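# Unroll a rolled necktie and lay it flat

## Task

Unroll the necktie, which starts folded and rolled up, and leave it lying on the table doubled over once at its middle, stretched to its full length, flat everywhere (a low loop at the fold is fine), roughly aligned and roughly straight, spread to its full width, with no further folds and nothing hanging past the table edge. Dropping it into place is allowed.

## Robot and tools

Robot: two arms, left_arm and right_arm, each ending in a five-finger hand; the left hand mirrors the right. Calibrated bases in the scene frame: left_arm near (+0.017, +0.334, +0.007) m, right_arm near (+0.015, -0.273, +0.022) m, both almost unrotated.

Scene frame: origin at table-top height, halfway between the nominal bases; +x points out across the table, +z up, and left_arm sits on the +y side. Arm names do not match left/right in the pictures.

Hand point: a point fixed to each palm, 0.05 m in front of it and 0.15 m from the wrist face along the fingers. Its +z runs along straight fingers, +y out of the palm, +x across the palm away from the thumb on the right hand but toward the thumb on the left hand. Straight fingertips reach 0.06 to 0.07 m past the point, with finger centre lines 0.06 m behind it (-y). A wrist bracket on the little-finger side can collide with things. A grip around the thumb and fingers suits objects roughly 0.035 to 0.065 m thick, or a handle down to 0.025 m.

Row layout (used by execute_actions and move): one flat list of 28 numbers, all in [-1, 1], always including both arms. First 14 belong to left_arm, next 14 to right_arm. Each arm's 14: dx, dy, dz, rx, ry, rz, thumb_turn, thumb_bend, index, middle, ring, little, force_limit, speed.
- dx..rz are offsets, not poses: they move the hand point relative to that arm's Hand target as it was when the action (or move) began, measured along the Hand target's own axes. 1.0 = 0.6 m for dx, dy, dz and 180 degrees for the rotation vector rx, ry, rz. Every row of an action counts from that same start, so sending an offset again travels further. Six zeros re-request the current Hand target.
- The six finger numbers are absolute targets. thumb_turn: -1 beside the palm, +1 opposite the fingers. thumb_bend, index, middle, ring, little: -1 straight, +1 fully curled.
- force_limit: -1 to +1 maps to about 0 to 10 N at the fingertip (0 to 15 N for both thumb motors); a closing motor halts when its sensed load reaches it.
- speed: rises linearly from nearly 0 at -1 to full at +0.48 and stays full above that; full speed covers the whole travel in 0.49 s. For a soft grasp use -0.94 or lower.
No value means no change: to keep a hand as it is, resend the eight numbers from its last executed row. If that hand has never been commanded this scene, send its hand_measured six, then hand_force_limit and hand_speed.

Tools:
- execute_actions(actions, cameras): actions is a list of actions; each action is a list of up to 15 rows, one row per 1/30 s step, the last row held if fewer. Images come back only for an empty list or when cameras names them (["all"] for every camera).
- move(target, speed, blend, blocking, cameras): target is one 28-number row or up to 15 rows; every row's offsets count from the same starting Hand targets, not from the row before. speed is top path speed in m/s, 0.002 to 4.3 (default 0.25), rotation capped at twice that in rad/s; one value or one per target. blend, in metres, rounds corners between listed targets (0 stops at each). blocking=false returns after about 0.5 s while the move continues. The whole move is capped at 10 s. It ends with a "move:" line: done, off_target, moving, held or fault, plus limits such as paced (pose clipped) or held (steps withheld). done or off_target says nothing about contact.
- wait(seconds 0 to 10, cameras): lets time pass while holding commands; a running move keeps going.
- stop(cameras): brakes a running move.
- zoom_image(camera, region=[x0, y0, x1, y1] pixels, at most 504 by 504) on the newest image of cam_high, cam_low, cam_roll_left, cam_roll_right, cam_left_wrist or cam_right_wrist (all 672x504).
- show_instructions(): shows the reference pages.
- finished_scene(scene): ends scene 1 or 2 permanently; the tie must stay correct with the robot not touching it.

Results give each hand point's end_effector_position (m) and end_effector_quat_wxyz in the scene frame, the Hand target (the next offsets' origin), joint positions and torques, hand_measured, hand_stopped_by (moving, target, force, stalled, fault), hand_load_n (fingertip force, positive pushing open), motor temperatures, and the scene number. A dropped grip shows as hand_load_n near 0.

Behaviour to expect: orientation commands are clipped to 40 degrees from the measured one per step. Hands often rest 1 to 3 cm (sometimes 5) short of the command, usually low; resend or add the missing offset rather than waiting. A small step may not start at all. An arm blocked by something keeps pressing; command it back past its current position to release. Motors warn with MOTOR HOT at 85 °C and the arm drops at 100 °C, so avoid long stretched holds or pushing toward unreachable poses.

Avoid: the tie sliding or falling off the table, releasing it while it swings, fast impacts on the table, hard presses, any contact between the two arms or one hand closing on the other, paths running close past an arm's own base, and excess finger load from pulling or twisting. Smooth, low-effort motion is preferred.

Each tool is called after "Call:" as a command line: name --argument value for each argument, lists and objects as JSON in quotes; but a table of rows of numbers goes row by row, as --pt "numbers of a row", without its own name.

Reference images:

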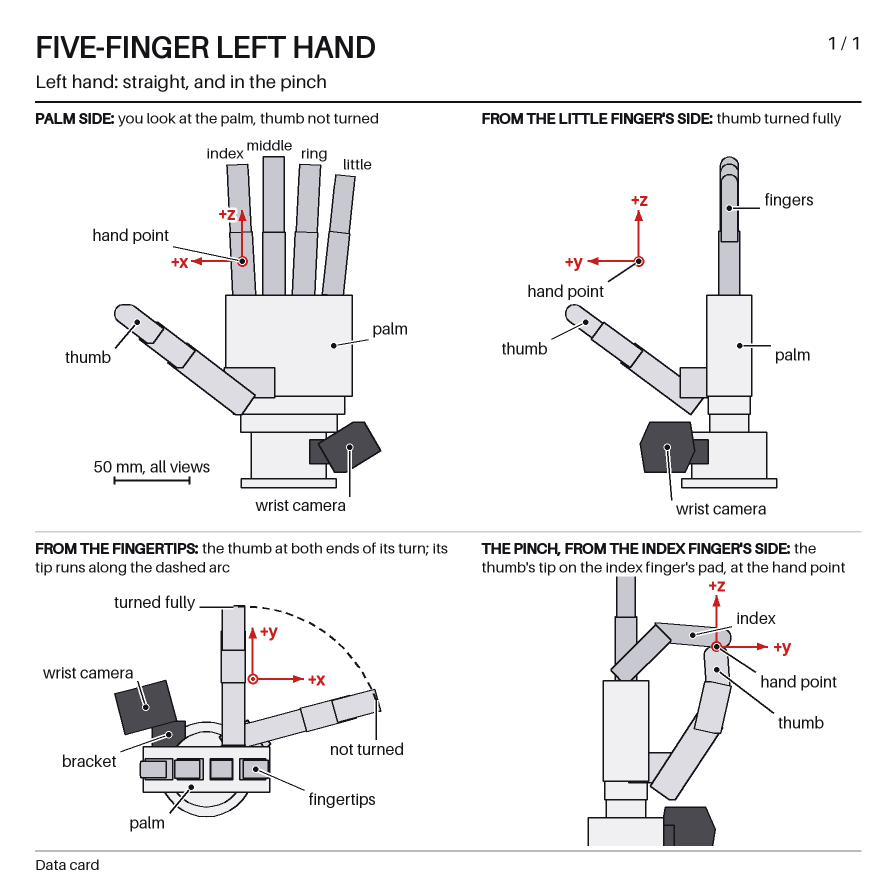

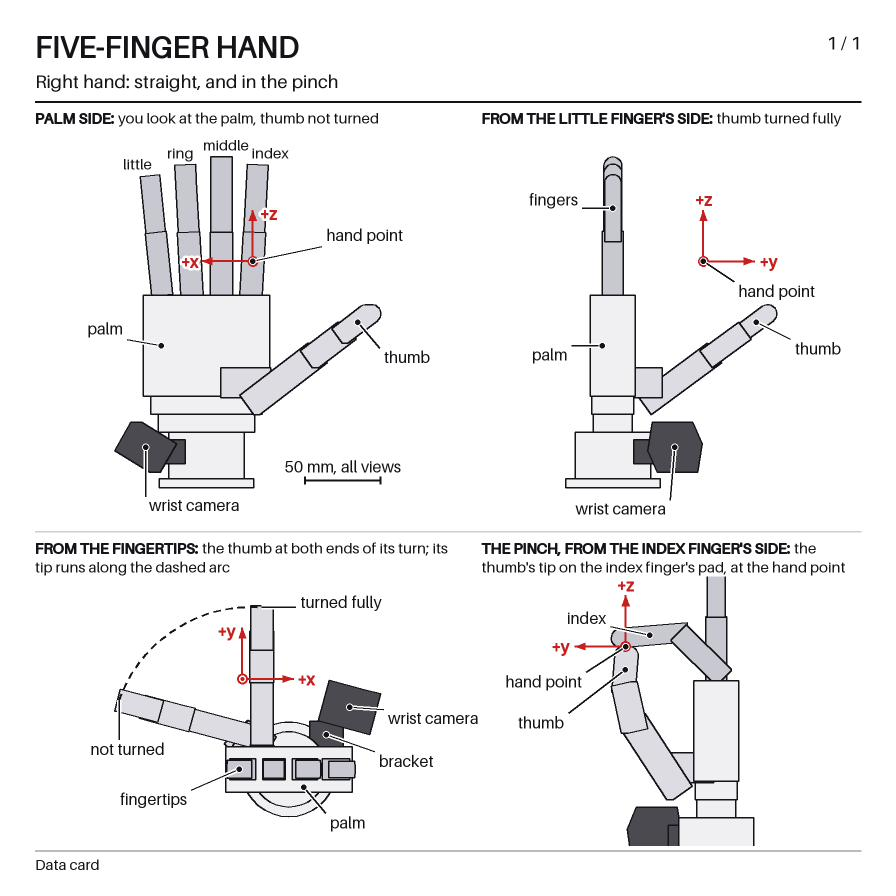

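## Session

Call:
execute_actions --actions '[]'

Scene clock: 0.00 s.
left_arm: end_effector_position=(+0.9631, +0.2341, +0.1870) hand_measured=(-1.000, -1.000, -1.000, -1.000, -1.000, -1.000) hand_load_n=(+0.0, +0.0, +0.0, -0.5, +0.0, +0.0) hand_stopped_by=(target, target, target, target, target, target) hand_force_limit=0.00 hand_speed=-0.80 end_effector_quat_wxyz=(-0.303, +0.674, -0.407, +0.537) | right_arm: end_effector_position=(+0.8589, -0.1475, +0.1508) hand_measured=(-1.000, -1.000, -1.000, -1.000, -1.000, -1.000) hand_load_n=(+0.0, +0.0, +0.0, +0.0, +0.0, +0.0) hand_stopped_by=(target, target, target, target, target, target) hand_force_limit=0.00 hand_speed=-0.80 end_effector_quat_wxyz=(-0.536, +0.684, -0.207, +0.451)
Joint positions: left_arm=[-0.053 2.301 2.072 -0.014 -0.019 -0.519] | right_arm=[0.043 2.162 1.594 0.544 -0.553 -0.418]
Joint velocities: within noise
Joint torques (N m): no reading
Motor temperatures (°C): left_arm=[27 35 26 23 24 24] | right_arm=[24 32 22 24 23 22]
Heat: left arm: hottest shoulder 35 °C; right arm: hottest shoulder 32 °C.
Hand target: left_arm +0.9680, +0.2338, +0.1865; -0.304, +0.672, -0.405, +0.540 | right_arm +0.8648, -0.1474, +0.1593; -0.538, +0.679, -0.201, +0.457
camera_calibration:
cam_left_wrist: T_world_to_cam=[[0.256032, 0.206756, 0.944298, -0.466476], [-0.481242, -0.819939, 0.310009, 0.59646], [0.838364, -0.533808, -0.110431, -0.547447], [0, 0, 0, 1]] pos_world=[0.865434, 0.293276, 0.195129]
cam_right_wrist: T_world_to_cam=[[0.363309, -0.50989, -0.779756, -0.266387], [-0.810102, 0.24048, -0.5347, 0.805201], [0.460154, 0.825943, -0.325694, -0.107024], [0, 0, 0, 1]] pos_world=[0.798323, -0.241068, 0.187967]

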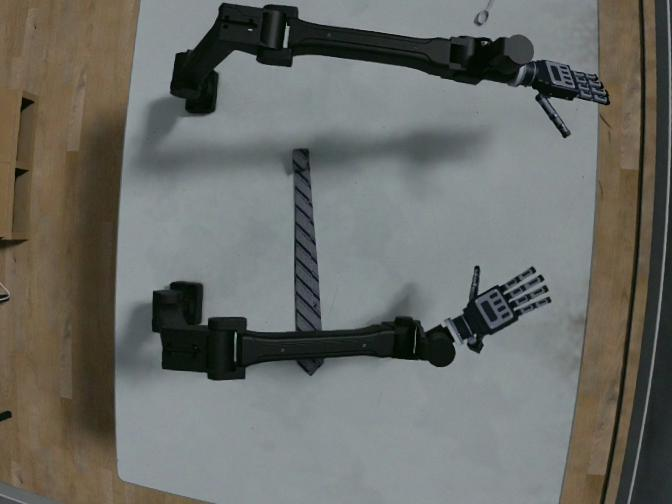

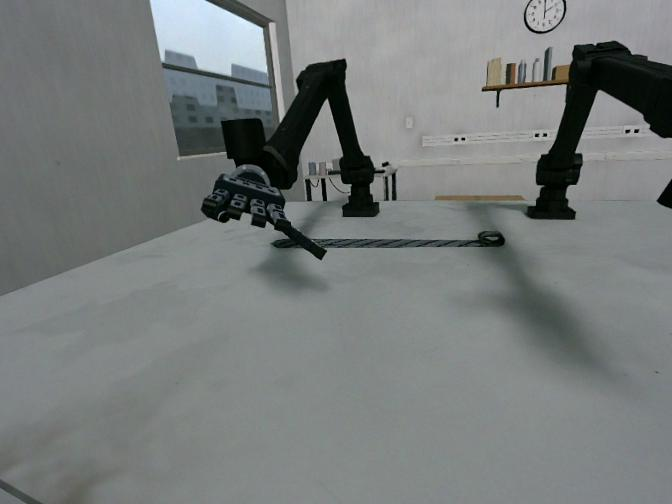

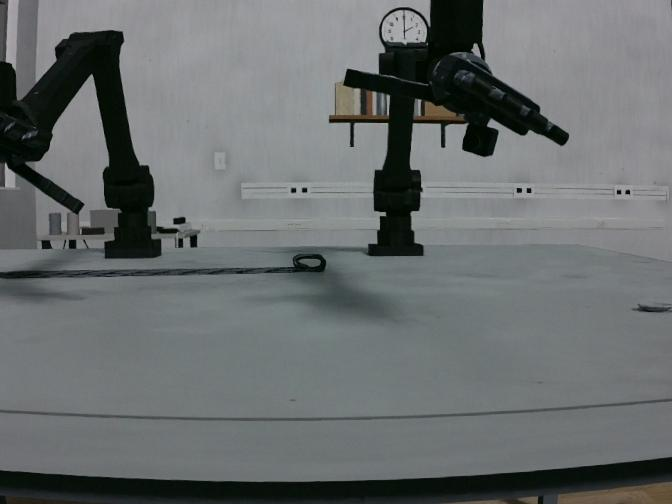

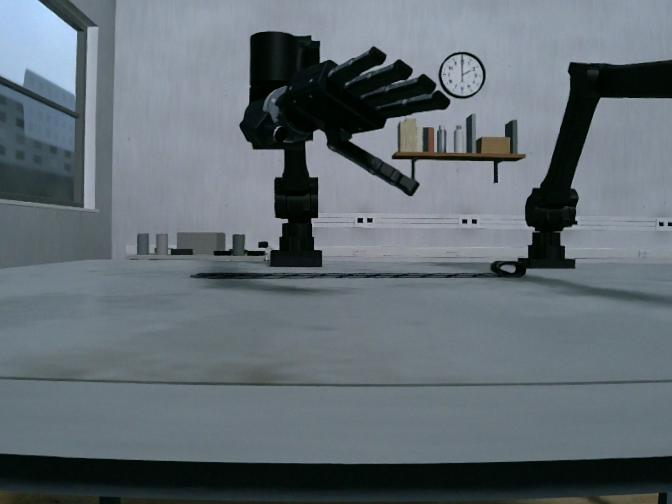

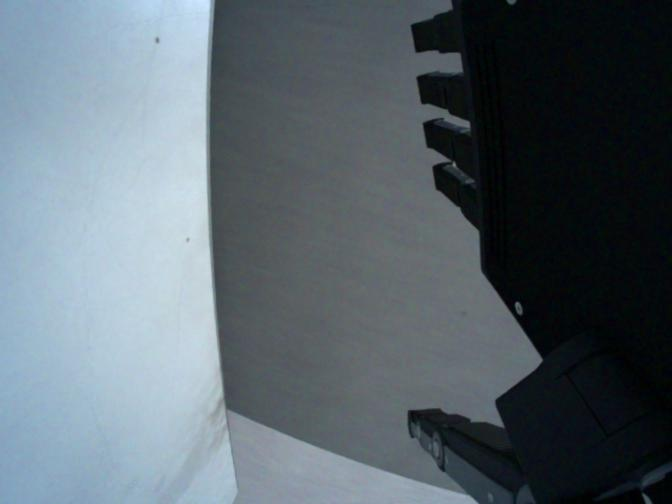

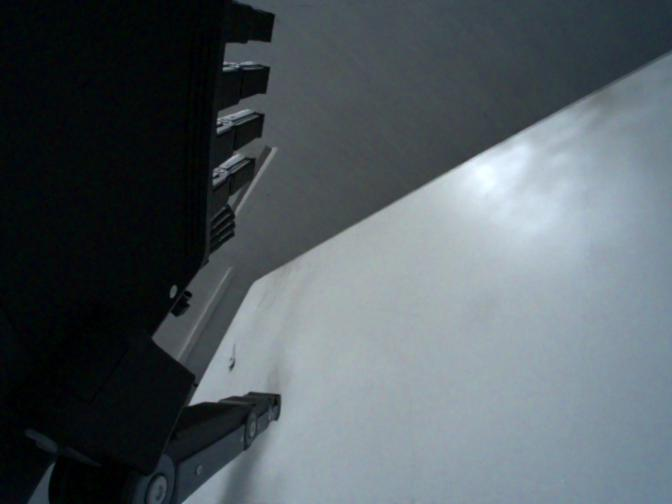

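Call:
zoom_image --camera "cam_roll_left" --region '[250, 230, 350, 290]'

Call:
zoom_image --camera "cam_high" --region '[260, 130, 360, 230]'

Scaled by 5.040 from the camera's 672x504 image, which has a finer 960x720 frame.

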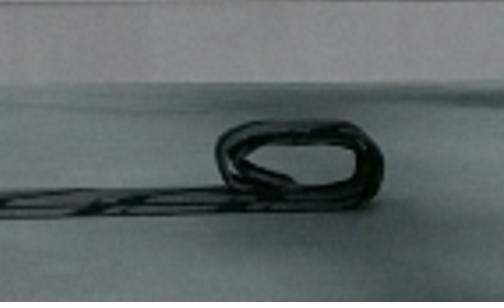

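Scaled by 5.040 from the camera's 672x504 image, which has a finer 960x720 frame.

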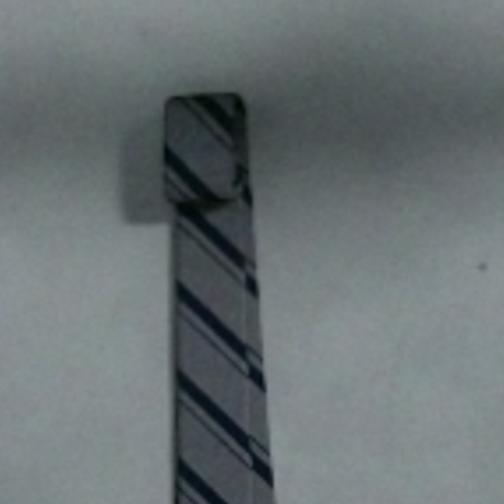

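Call:
move --pt "0.163 -0.099 -0.379 -0.109 -0.194 -0.145 -1 -1 -1 -1 -1 -1 0 -0.8 0 0 0 0 0 0 -1 -1 -1 -1 -1 -1 0 -0.8" --pt "0.291 0.371 -0.994 -0.218 -0.388 -0.291 -1 -1 -1 -1 -1 -1 0 -0.8 0 0 0 0 0 0 -1 -1 -1 -1 -1 -1 0 -0.8" --blend '[0.05,0]' --cameras '["cam_high","cam_roll_left","cam_low"]'

Scene clock: 17.43 s.
left_arm: end_effector_position=(+0.3640, -0.0114, +0.2212) hand_measured=(-1.000, -1.000, -1.000, -1.000, -1.000, -1.000) hand_load_n=(+0.0, +0.0, +0.0, +0.0, +0.0, +0.0) hand_stopped_by=(target, target, target, target, target, target) hand_force_limit=0.00 hand_speed=-0.80 end_effector_quat_wxyz=(+0.026, +0.996, -0.080, -0.016) | right_arm: end_effector_position=(+0.8589, -0.1475, +0.1508) hand_measured=(-1.000, -1.000, -1.000, -1.000, -1.000, -1.000) hand_load_n=(-0.5, +0.0, +0.0, +0.0, +0.0, +0.0) hand_stopped_by=(target, target, target, target, target, target) hand_force_limit=0.00 hand_speed=-0.80 end_effector_quat_wxyz=(-0.536, +0.684, -0.207, +0.451)
Joint positions: left_arm=[-0.687 1.464 1.373 -1.476 0.062 -2.093] | right_arm=[0.043 2.162 1.594 0.544 -0.553 -0.418]
Joint torques (N m): left_arm=[-0.5 -12.63 6.68 -0.36 0.09 -0.03] | right_arm=[1.08 -19.14 8.83 2.41 0.03 -0.08]
Heat: left arm: hottest shoulder 37 °C; right arm: hottest shoulder 33 °C.
Hand target: left_arm +0.3554, -0.0098, +0.2199; +0.000, +1.000, +0.001, -0.001 | right_arm +0.8648, -0.1474, +0.1593; -0.538, +0.679, -0.201, +0.457
Off the commanded pose: left_arm 0.009 m, 10 deg | right_arm 0.010 m, 1 deg.
joint sent to its limit (left arm) — joint 6 (wrist roll), lower limit. The joint targets are off in orientation, not in position.
move: off_target (left_arm)
Images, in order (width x height): cam_high 672x504, cam_low 672x504, cam_roll_left 672x504.

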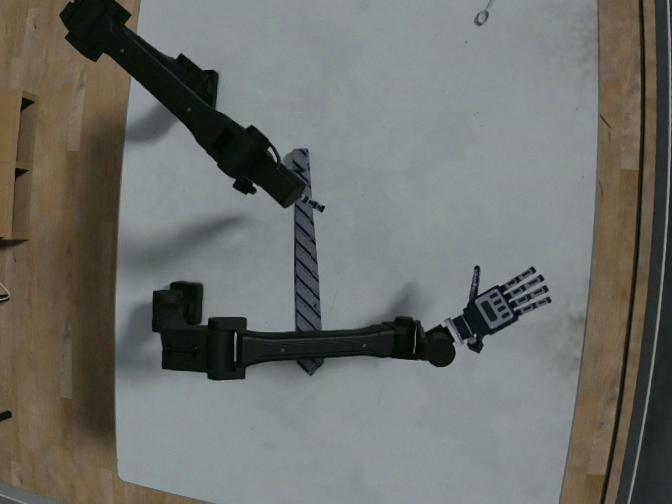

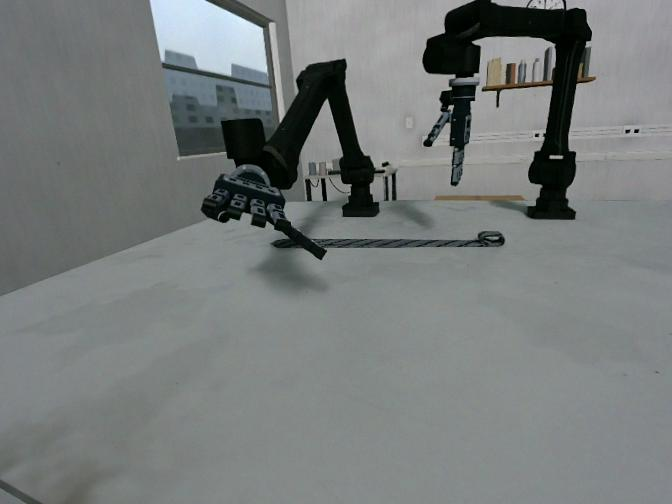

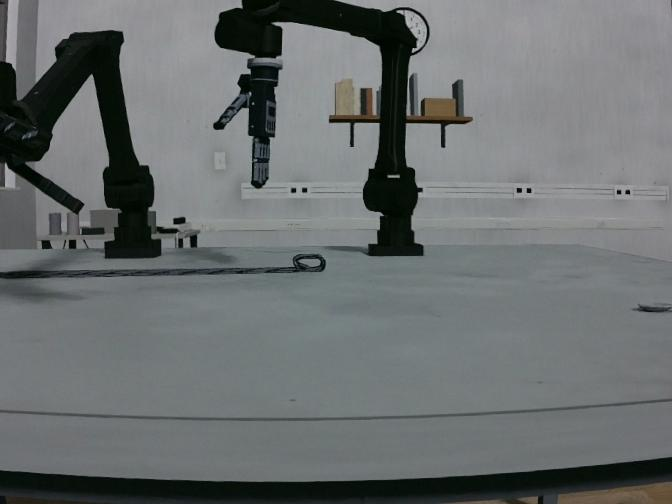

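Call:
move --target '[-0.01,0.01,0.217,0,0,0,-1,-1,-1,-1,-1,-1,0,-0.8,0,0,0,0,0,0,-1,-1,-1,-1,-1,-1,0,-0.8]' --cameras '["cam_roll_left"]'

Call:
zoom_image --camera "cam_roll_left" --region '[220, 200, 350, 290]'

Scene clock: 21.60 s.
left_arm: end_effector_position=(+0.3557, -0.0111, +0.0991) hand_measured=(-1.000, -1.000, -1.000, -1.000, -1.000, -1.000) hand_load_n=(+0.0, +0.0, +0.0, +0.0, +0.0, +0.0) hand_stopped_by=(target, target, target, target, target, target) hand_force_limit=0.00 hand_speed=-0.80 end_effector_quat_wxyz=(+0.029, +0.996, -0.084, -0.017) | right_arm: end_effector_position=(+0.8589, -0.1475, +0.1508) hand_measured=(-1.000, -1.000, -1.000, -1.000, -1.000, -1.000) hand_load_n=(+0.0, +0.0, +0.0, +0.0, +0.0, +0.0) hand_stopped_by=(target, target, target, target, target, target) hand_force_limit=0.00 hand_speed=-0.80 end_effector_quat_wxyz=(-0.536, +0.684, -0.207, +0.451)
Joint positions: left_arm=[-0.695 1.528 1.112 -1.15 0.068 -2.094] | right_arm=[0.043 2.162 1.594 0.544 -0.553 -0.418]
Joint torques (N m): left_arm=[-0.97 -10.64 6.49 0.46 0.11 -0.04] | right_arm=[1.08 -19.14 8.84 2.41 0.02 -0.07]
Heat: left arm: hottest shoulder 37 °C; right arm: hottest shoulder 33 °C.
Hand target: left_arm +0.3491, -0.0157, +0.0896; +0.000, +1.000, +0.001, -0.001 | right_arm +0.8648, -0.1474, +0.1593; -0.538, +0.679, -0.201, +0.457
Off the commanded pose: left_arm 0.012 m, 10 deg | right_arm 0.010 m, 1 deg.
joint sent to its limit (left arm) — joint 6 (wrist roll), lower limit. The joint targets are off in orientation, not in position.
move: off_target (left_arm)
Images, in order (width x height): cam_roll_left 672x504.

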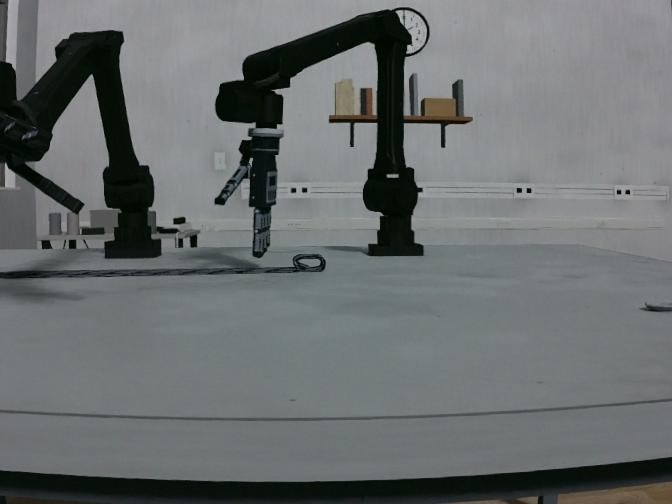

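Scaled by 3.877 from the camera's 672x504 image, which has a finer 960x720 frame.

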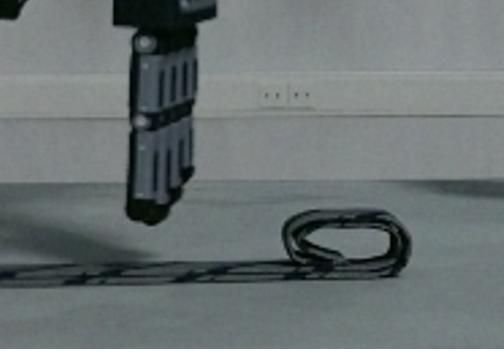

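Call:
move --pt "0 0.0 0.022 0 0 0 -1 -1 -1 -1 -1 -1 0 -0.8 0 0 0 0 0 0 -1 -1 -1 -1 -1 -1 0 -0.8" --pt "0.01 -0.23 0.01 0 0 0 -1 -1 -1 -1 -1 -1 0 -0.8 0 0 0 0 0 0 -1 -1 -1 -1 -1 -1 0 -0.8" --speed '[0.1,0.08]' --cameras '["cam_high","cam_roll_left"]'

Call:
zoom_image --camera "cam_roll_left" --region '[250, 200, 380, 290]'

Call:
zoom_image --camera "cam_high" --region '[260, 100, 360, 200]'

Scene clock: 29.57 s.
left_arm: end_effector_position=(+0.3597, +0.1144, +0.0873) hand_measured=(-1.000, -1.000, -1.000, -1.000, -1.000, -1.000) hand_load_n=(+0.0, +0.0, +0.0, +0.0, +0.0, -0.5) hand_stopped_by=(target, target, target, target, target, target) hand_force_limit=0.00 hand_speed=-0.80 end_effector_quat_wxyz=(+0.003, +1.000, +0.001, +0.003) | right_arm: end_effector_position=(+0.8589, -0.1475, +0.1508) hand_measured=(-1.000, -1.000, -1.000, -1.000, -1.000, -1.000) hand_load_n=(+0.0, +0.0, +0.0, +0.0, +0.0, +0.0) hand_stopped_by=(target, target, target, target, target, target) hand_force_limit=0.00 hand_speed=-0.80 end_effector_quat_wxyz=(-0.536, +0.684, -0.207, +0.451)
Joint positions: left_arm=[-0.475 1.347 0.895 -1.11 0.002 -2.044] | right_arm=[0.043 2.162 1.594 0.544 -0.553 -0.418]
Joint torques (N m): left_arm=[1.2 -9.52 5.85 -0.12 -0.08 0.21] | right_arm=[1.08 -19.02 8.83 2.41 0.02 -0.08]
Heat: left arm: hottest shoulder 36 °C; right arm: hottest shoulder 33 °C.
Hand target: left_arm +0.3549, +0.1222, +0.0837; +0.000, +1.000, +0.001, -0.001 | right_arm +0.8648, -0.1474, +0.1593; -0.538, +0.679, -0.201, +0.457
Off the commanded pose: left_arm 0.010 m, 1 deg | right_arm 0.010 m, 1 deg.
move: done
Images, in order (width x height): cam_high 672x504, cam_roll_left 672x504.

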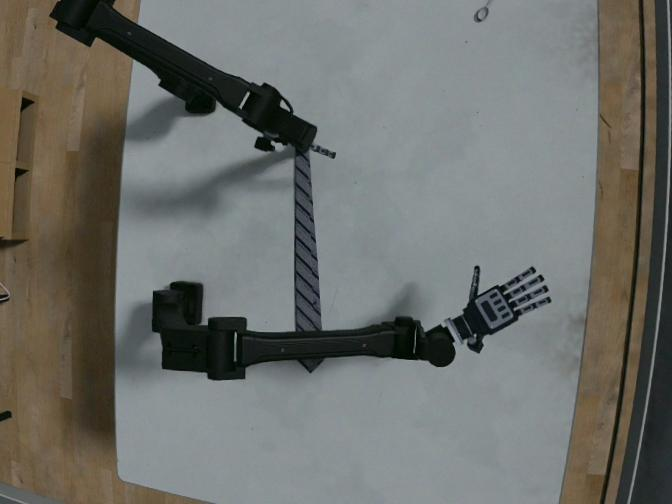

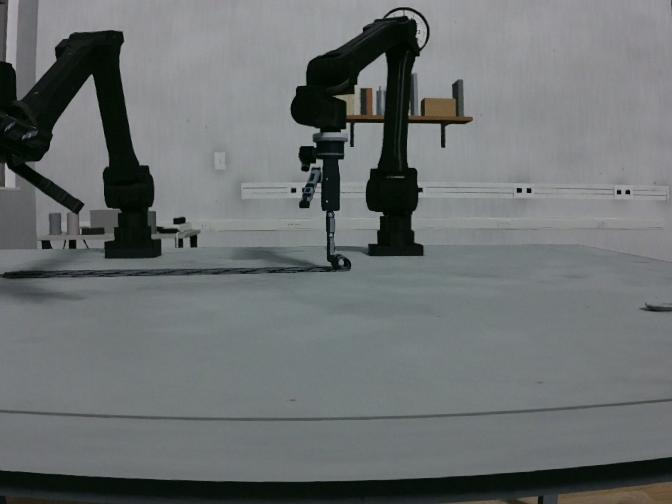

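Scaled by 3.877 from the camera's 672x504 image, which has a finer 960x720 frame.

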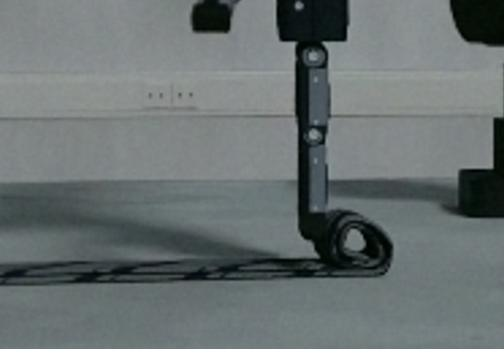

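Scaled by 5.040 from the camera's 672x504 image, which has a finer 960x720 frame.

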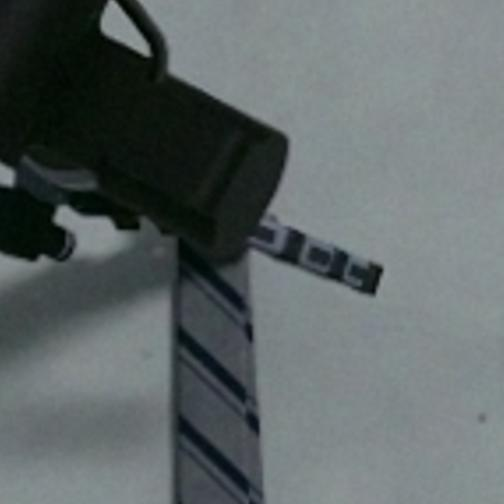

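Call:
move --target '[0,-0.23,0.005,0,0,0,-1,-1,-1,-1,-1,-1,0,-0.8,0,0,0,0,0,0,-1,-1,-1,-1,-1,-1,0,-0.8]' --speed 0.08 --cameras '["cam_high","cam_roll_left"]'

Call:
zoom_image --camera "cam_roll_left" --region '[290, 200, 420, 290]'

Call:
zoom_image --camera "cam_high" --region '[260, 80, 360, 180]'

Scene clock: 36.00 s.
left_arm: end_effector_position=(+0.3643, +0.2551, +0.0864) hand_measured=(-1.000, -1.000, -1.000, -1.000, -1.000, -1.000) hand_load_n=(+0.0, +0.0, +0.0, -0.5, +0.0, +0.0) hand_stopped_by=(target, target, target, target, target, target) hand_force_limit=0.00 hand_speed=-0.80 end_effector_quat_wxyz=(+0.001, +1.000, +0.001, +0.008) | right_arm: end_effector_position=(+0.8589, -0.1475, +0.1508) hand_measured=(-1.000, -1.000, -1.000, -1.000, -1.000, -1.000) hand_load_n=(+0.0, +0.0, +0.0, +0.0, +0.0, +0.0) hand_stopped_by=(target, target, target, target, target, target) hand_force_limit=0.00 hand_speed=-0.80 end_effector_quat_wxyz=(-0.536, +0.684, -0.207, +0.451)
Joint positions: left_arm=[-0.061 1.253 0.807 -1.11 0.002 -1.629] | right_arm=[0.043 2.162 1.594 0.544 -0.553 -0.418]
Joint torques (N m): left_arm=[1.26 -7.82 5.57 -0.18 -0.1 0.22] | right_arm=[1.14 -19.02 8.83 2.39 0.03 -0.08]
Heat: left arm: hottest shoulder 36 °C; right arm: hottest shoulder 34 °C.
Hand target: left_arm +0.3545, +0.2603, +0.0807; +0.000, +1.000, +0.001, -0.001 | right_arm +0.8648, -0.1474, +0.1593; -0.538, +0.679, -0.201, +0.457
Off the commanded pose: left_arm 0.012 m, 1 deg | right_arm 0.010 m, 1 deg.
move: off_target (left_arm)
Images, in order (width x height): cam_high 672x504, cam_roll_left 672x504.

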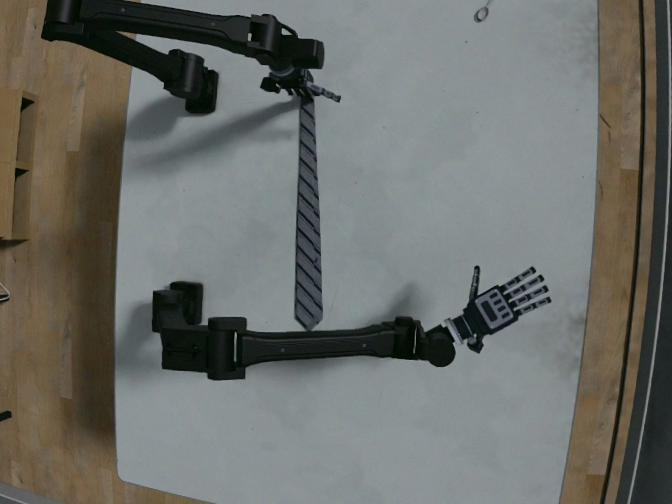

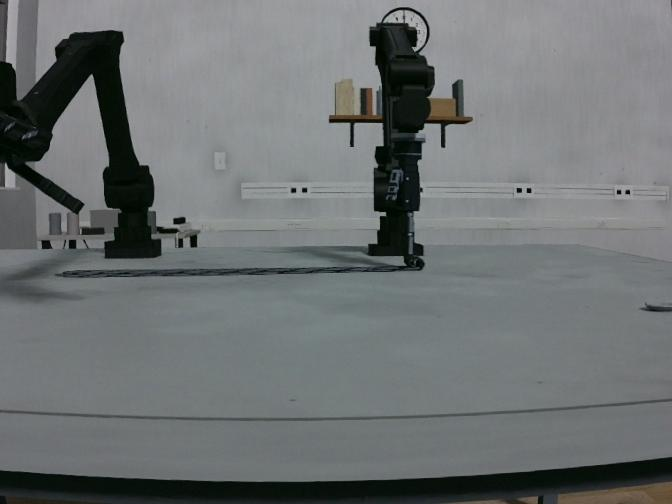

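Scaled by 3.877 from the camera's 672x504 image, which has a finer 960x720 frame.

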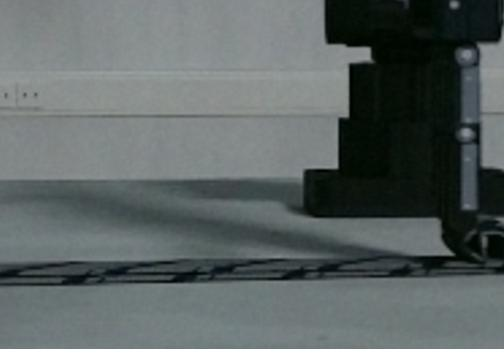

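Scaled by 5.040 from the camera's 672x504 image, which has a finer 960x720 frame.

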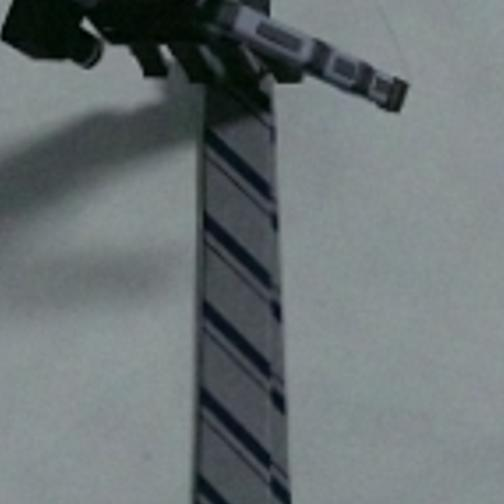

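Call:
move --pt "0 0.05 0 0 0 0 -1 -1 -1 -1 -1 -1 0 -0.8 -0.086 -0.256 -0.279 -0.19 -0.165 -0.07 -1 -1 -1 -1 -1 -1 0 -0.8" --pt "0 0.05 0 0 0 0 -1 -1 -1 -1 -1 -1 0 -0.8 -0.351 -0.2635 -0.846 -0.385 -0.327 -0.144 -1 -1 -1 -1 -1 -1 0 -0.8" --blend '[0.04,0]' --cameras '["all"]'

Call:
zoom_image --camera "cam_roll_left" --region '[350, 200, 480, 290]'

Scene clock: 54.17 s.
left_arm: end_effector_position=(+0.3625, +0.2341, +0.0864) hand_measured=(-1.000, -1.000, -1.000, -1.000, -1.000, -1.000) hand_load_n=(+0.0, +0.0, +0.0, +0.0, +0.0, +0.0) hand_stopped_by=(target, target, target, target, target, target) hand_force_limit=0.00 hand_speed=-0.80 end_effector_quat_wxyz=(+0.002, +1.000, +0.003, +0.008) | right_arm: end_effector_position=(+0.3016, -0.2095, +0.2183) hand_measured=(-1.000, -1.000, -1.000, -1.000, -1.000, -1.000) hand_load_n=(-0.5, +0.0, +0.0, +0.0, +0.0, +0.0) hand_stopped_by=(target, target, target, target, target, target) hand_force_limit=0.00 hand_speed=-0.80 end_effector_quat_wxyz=(-0.002, +1.000, +0.004, +0.000)
Joint positions: left_arm=[-0.128 1.253 0.807 -1.11 0.001 -1.7] | right_arm=[0.39 1.235 1.114 -1.449 -0.003 -1.207]
Joint torques (N m): left_arm=[-1.08 -7.18 6.02 -0.16 -0.08 -0.04] | right_arm=[1.32 -6.77 7.3 0.02 0.22 0.04]
Heat: left arm: hottest shoulder 35 °C; right arm: hottest shoulder 34 °C.
Hand target: left_arm +0.3546, +0.2303, +0.0807; +0.000, +1.000, +0.001, -0.001 | right_arm +0.2996, -0.2098, +0.2203; +0.001, +1.000, +0.000, +0.000
Off the commanded pose: left_arm 0.010 m, 1 deg | right_arm 0.003 m, 1 deg.
move: done
camera_calibration:
cam_left_wrist: T_world_to_cam=[[0.288861, 0.957258, -0.0146961, -0.322385], [0.813397, -0.237296, 0.531108, -0.28621], [0.50492, -0.16537, -0.847176, 0.0431672], [0, 0, 0, 1]] pos_world=[0.304131, 0.247828, 0.183841]
cam_right_wrist: T_world_to_cam=[[0.275055, -0.960404, -0.0443665, -0.271109], [-0.804834, -0.255252, 0.535806, 0.0656849], [-0.525915, -0.111668, -0.843175, 0.436539], [0, 0, 0, 1]] pos_world=[0.357018, -0.19486, 0.320857]

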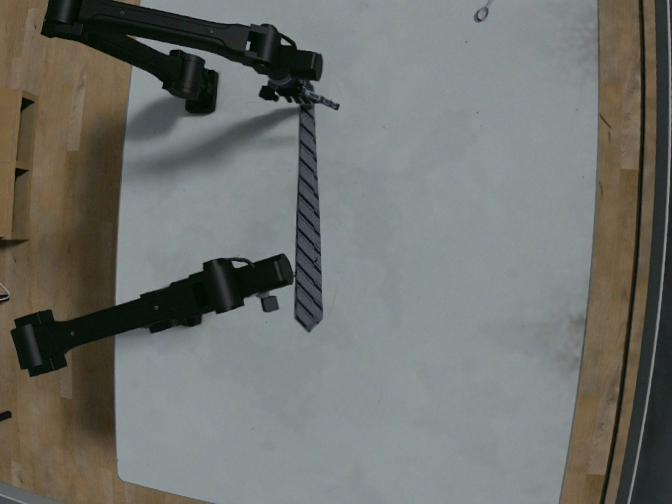

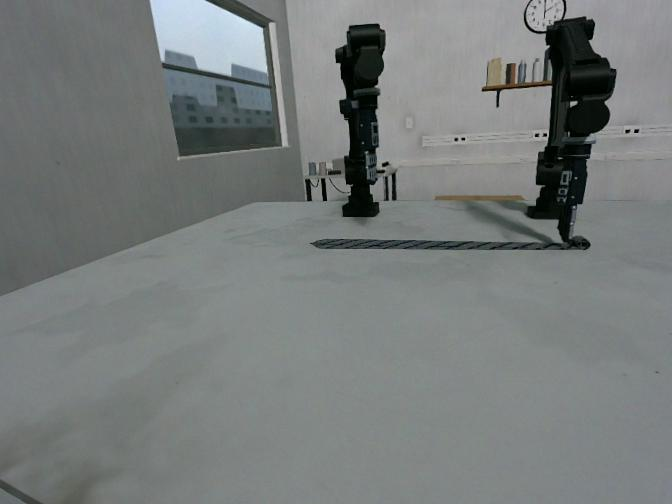

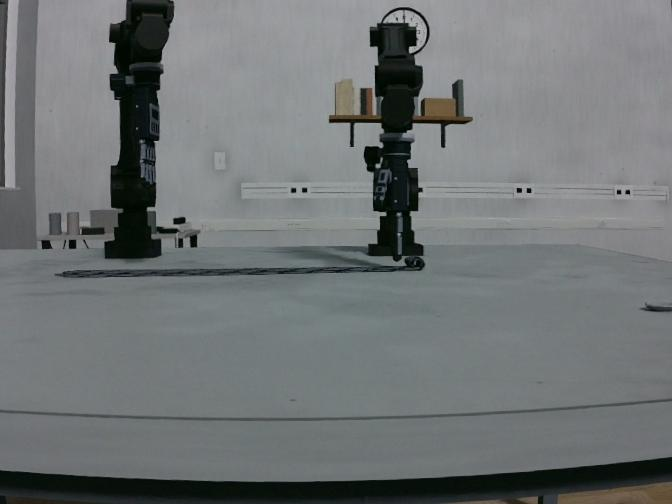

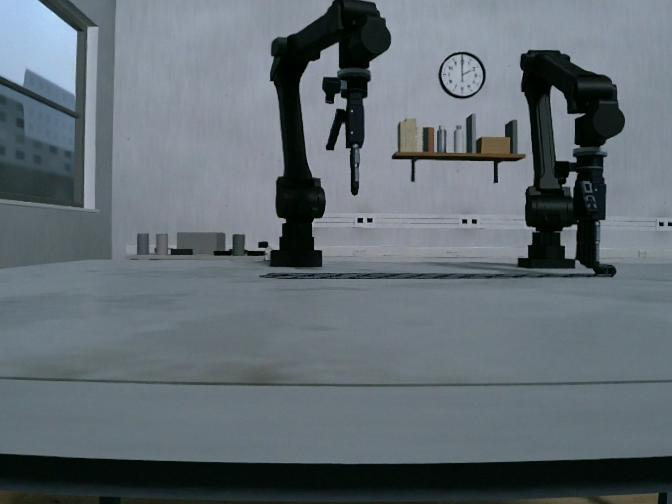

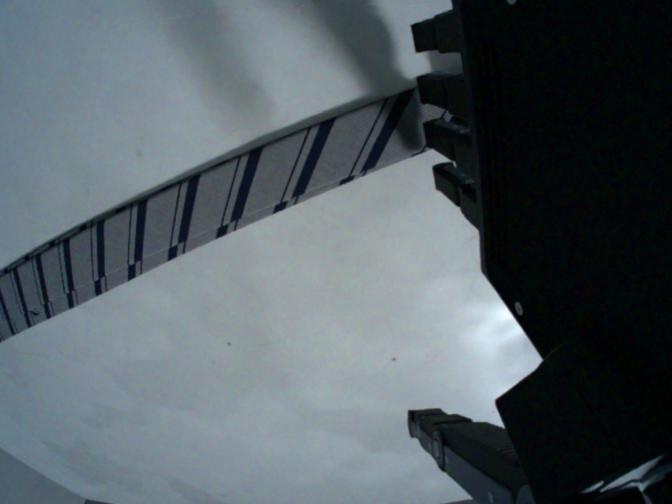

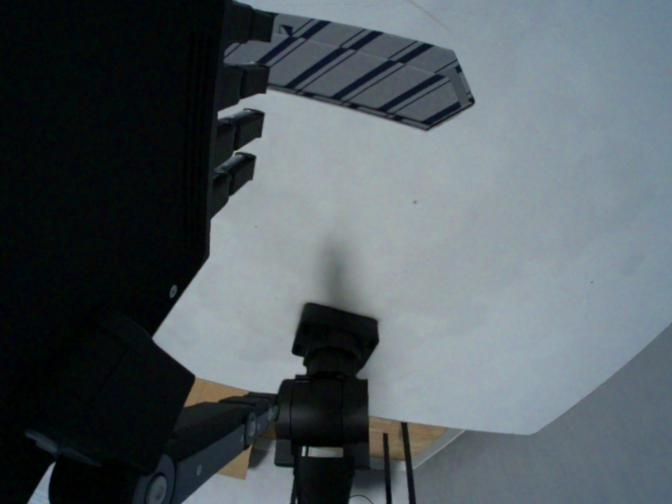

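Scaled by 3.877 from the camera's 672x504 image, which has a finer 960x720 frame.

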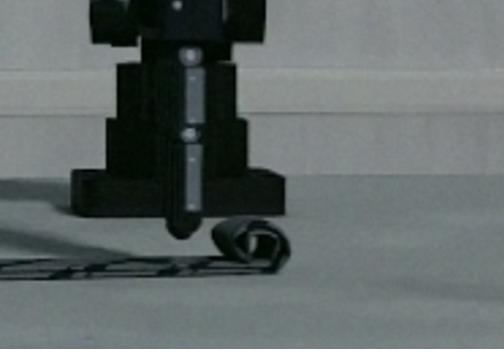

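Call:
move --pt "0 0 0 0 0 0 -1 -1 -1 -1 -1 -1 0 -0.8 0.02 0 0.22 0 0 0 -1 -1 -1 -1 -1 -1 0 -0.8" --pt "0 0 0 0 0 0 -1 -1 -1 -1 -1 -1 0 -0.8 0.02 0 0.272 0 0 0 -1 -1 -1 -1 -1 -1 0 -0.8" --speed '[0.2,0.04]' --cameras '["cam_roll_right"]'

Call:
zoom_image --camera "cam_roll_right" --region '[310, 200, 440, 290]'

Scene clock: 61.47 s.
left_arm: end_effector_position=(+0.3625, +0.2341, +0.0864) hand_measured=(-1.000, -1.000, -1.000, -1.000, -1.000, -1.000) hand_load_n=(+0.0, +0.0, +0.0, +0.0, +0.0, +0.0) hand_stopped_by=(target, target, target, target, target, target) hand_force_limit=0.00 hand_speed=-0.80 end_effector_quat_wxyz=(+0.002, +1.000, +0.003, +0.008) | right_arm: end_effector_position=(+0.3106, -0.2069, +0.0711) hand_measured=(-1.000, -1.000, -1.000, -1.000, -1.000, -1.000) hand_load_n=(+0.0, +0.0, +0.0, -1.0, -0.5, +0.0) hand_stopped_by=(target, target, target, target, target, target) hand_force_limit=0.00 hand_speed=-0.80 end_effector_quat_wxyz=(-0.003, +1.000, +0.003, +0.003)
Joint positions: left_arm=[-0.128 1.253 0.807 -1.11 0.001 -1.7] | right_arm=[0.388 1.391 0.847 -1.018 -0.003 -1.207]
Joint torques (N m): left_arm=[-1.03 -7.18 6.04 -0.14 -0.09 -0.04] | right_arm=[0.44 -5.54 4.94 1.89 0.2 -0.1]
Heat: left arm: hottest shoulder 35 °C; right arm: hottest shoulder 34 °C.
Hand target: left_arm +0.3546, +0.2303, +0.0807; +0.000, +1.000, +0.001, -0.001 | right_arm +0.3116, -0.2099, +0.0570; +0.001, +1.000, +0.000, +0.000
Off the commanded pose: left_arm 0.010 m, 1 deg | right_arm 0.014 m, 1 deg.
move: off_target (right_arm)
Images, in order (width x height): cam_roll_right 672x504.

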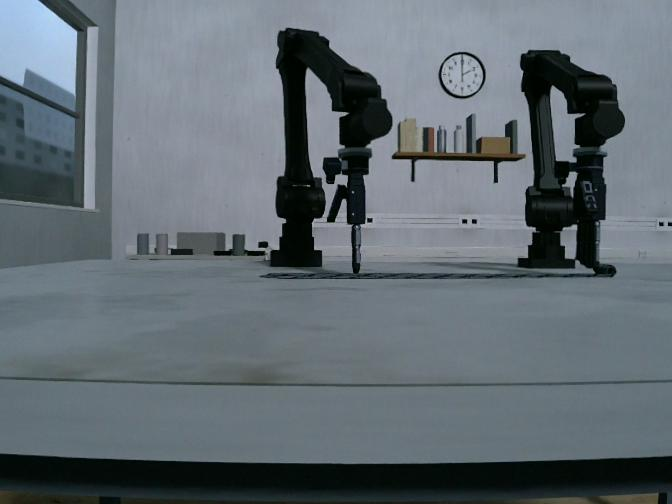

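Scaled by 3.877 from the camera's 672x504 image, which has a finer 960x720 frame.

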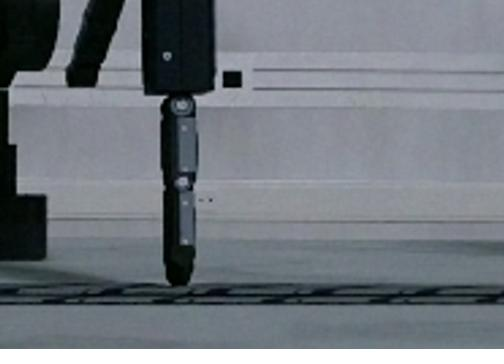

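Call:
move --target '[0,-0.28,0.0,0,0,0,-1,-1,-1,-1,-1,-1,0,-0.8,0,0,0,0,0,0,-1,-1,-1,-1,-1,-1,0,-0.8]' --speed 0.06 --cameras '["cam_high","cam_roll_left"]'

Call:
zoom_image --camera "cam_roll_left" --region '[370, 200, 500, 290]'

Call:
zoom_image --camera "cam_high" --region '[260, 20, 360, 120]'

Scene clock: 67.83 s.
left_arm: end_effector_position=(+0.3390, +0.3879, +0.0737) hand_measured=(-1.000, -1.000, -1.000, -1.000, -1.000, -1.000) hand_load_n=(+0.0, +0.0, +0.0, +0.0, +0.0, +0.0) hand_stopped_by=(target, target, target, target, target, target) hand_force_limit=0.00 hand_speed=-0.80 end_effector_quat_wxyz=(+0.004, +1.000, +0.002, -0.011) | right_arm: end_effector_position=(+0.3106, -0.2069, +0.0711) hand_measured=(-1.000, -1.000, -1.000, -1.000, -1.000, -1.000) hand_load_n=(+0.5, +0.0, +0.0, -0.5, +0.0, -0.5) hand_stopped_by=(target, target, target, target, target, target) hand_force_limit=0.00 hand_speed=-0.80 end_effector_quat_wxyz=(-0.003, +1.000, +0.003, +0.003)
Joint positions: left_arm=[0.37 1.287 0.802 -1.11 -0.001 -1.199] | right_arm=[0.388 1.391 0.847 -1.018 -0.003 -1.207]
Joint torques (N m): left_arm=[1.14 -5.71 9.83 0.09 -0.03 0.21] | right_arm=[0.44 -5.42 4.93 1.89 0.21 -0.1]
Heat: left arm: hottest shoulder 35 °C; right arm: hottest shoulder 34 °C.
Hand target: left_arm +0.3543, +0.3983, +0.0810; +0.000, +1.000, +0.001, -0.001 | right_arm +0.3116, -0.2099, +0.0570; +0.001, +1.000, +0.000, +0.000
Off the commanded pose: left_arm 0.020 m, 1 deg | right_arm 0.014 m, 1 deg.
move: off_target (left_arm, right_arm)
Images, in order (width x height): cam_high 672x504, cam_roll_left 672x504.

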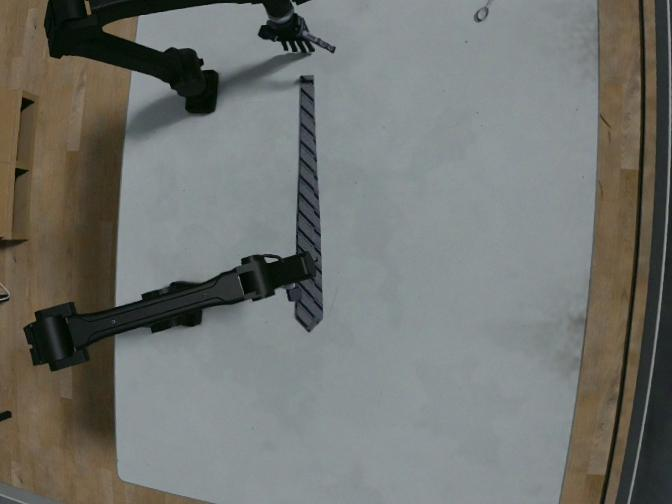

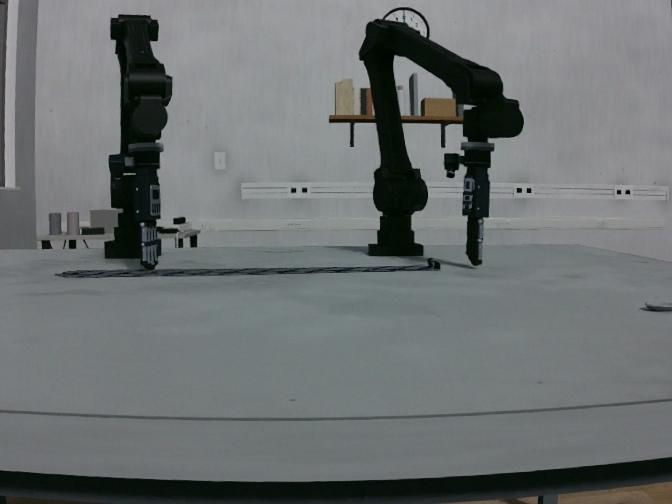

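Scaled by 3.877 from the camera's 672x504 image, which has a finer 960x720 frame.

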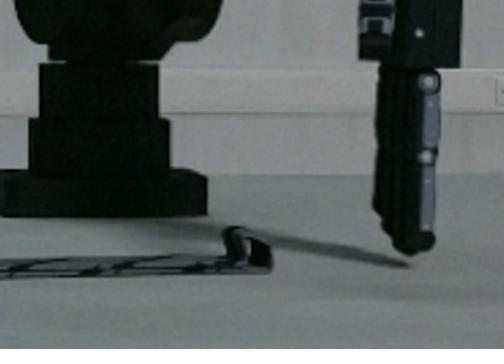

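Scaled by 5.040 from the camera's 672x504 image, which has a finer 960x720 frame.

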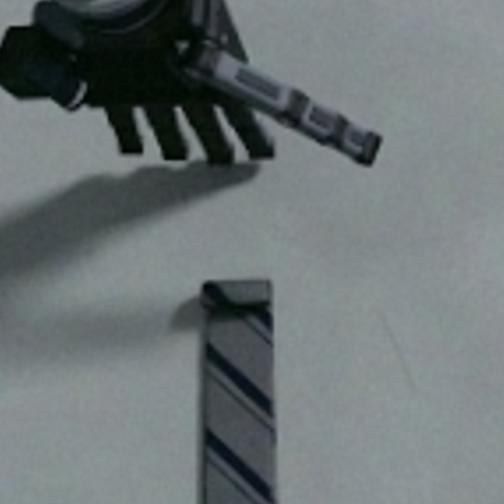

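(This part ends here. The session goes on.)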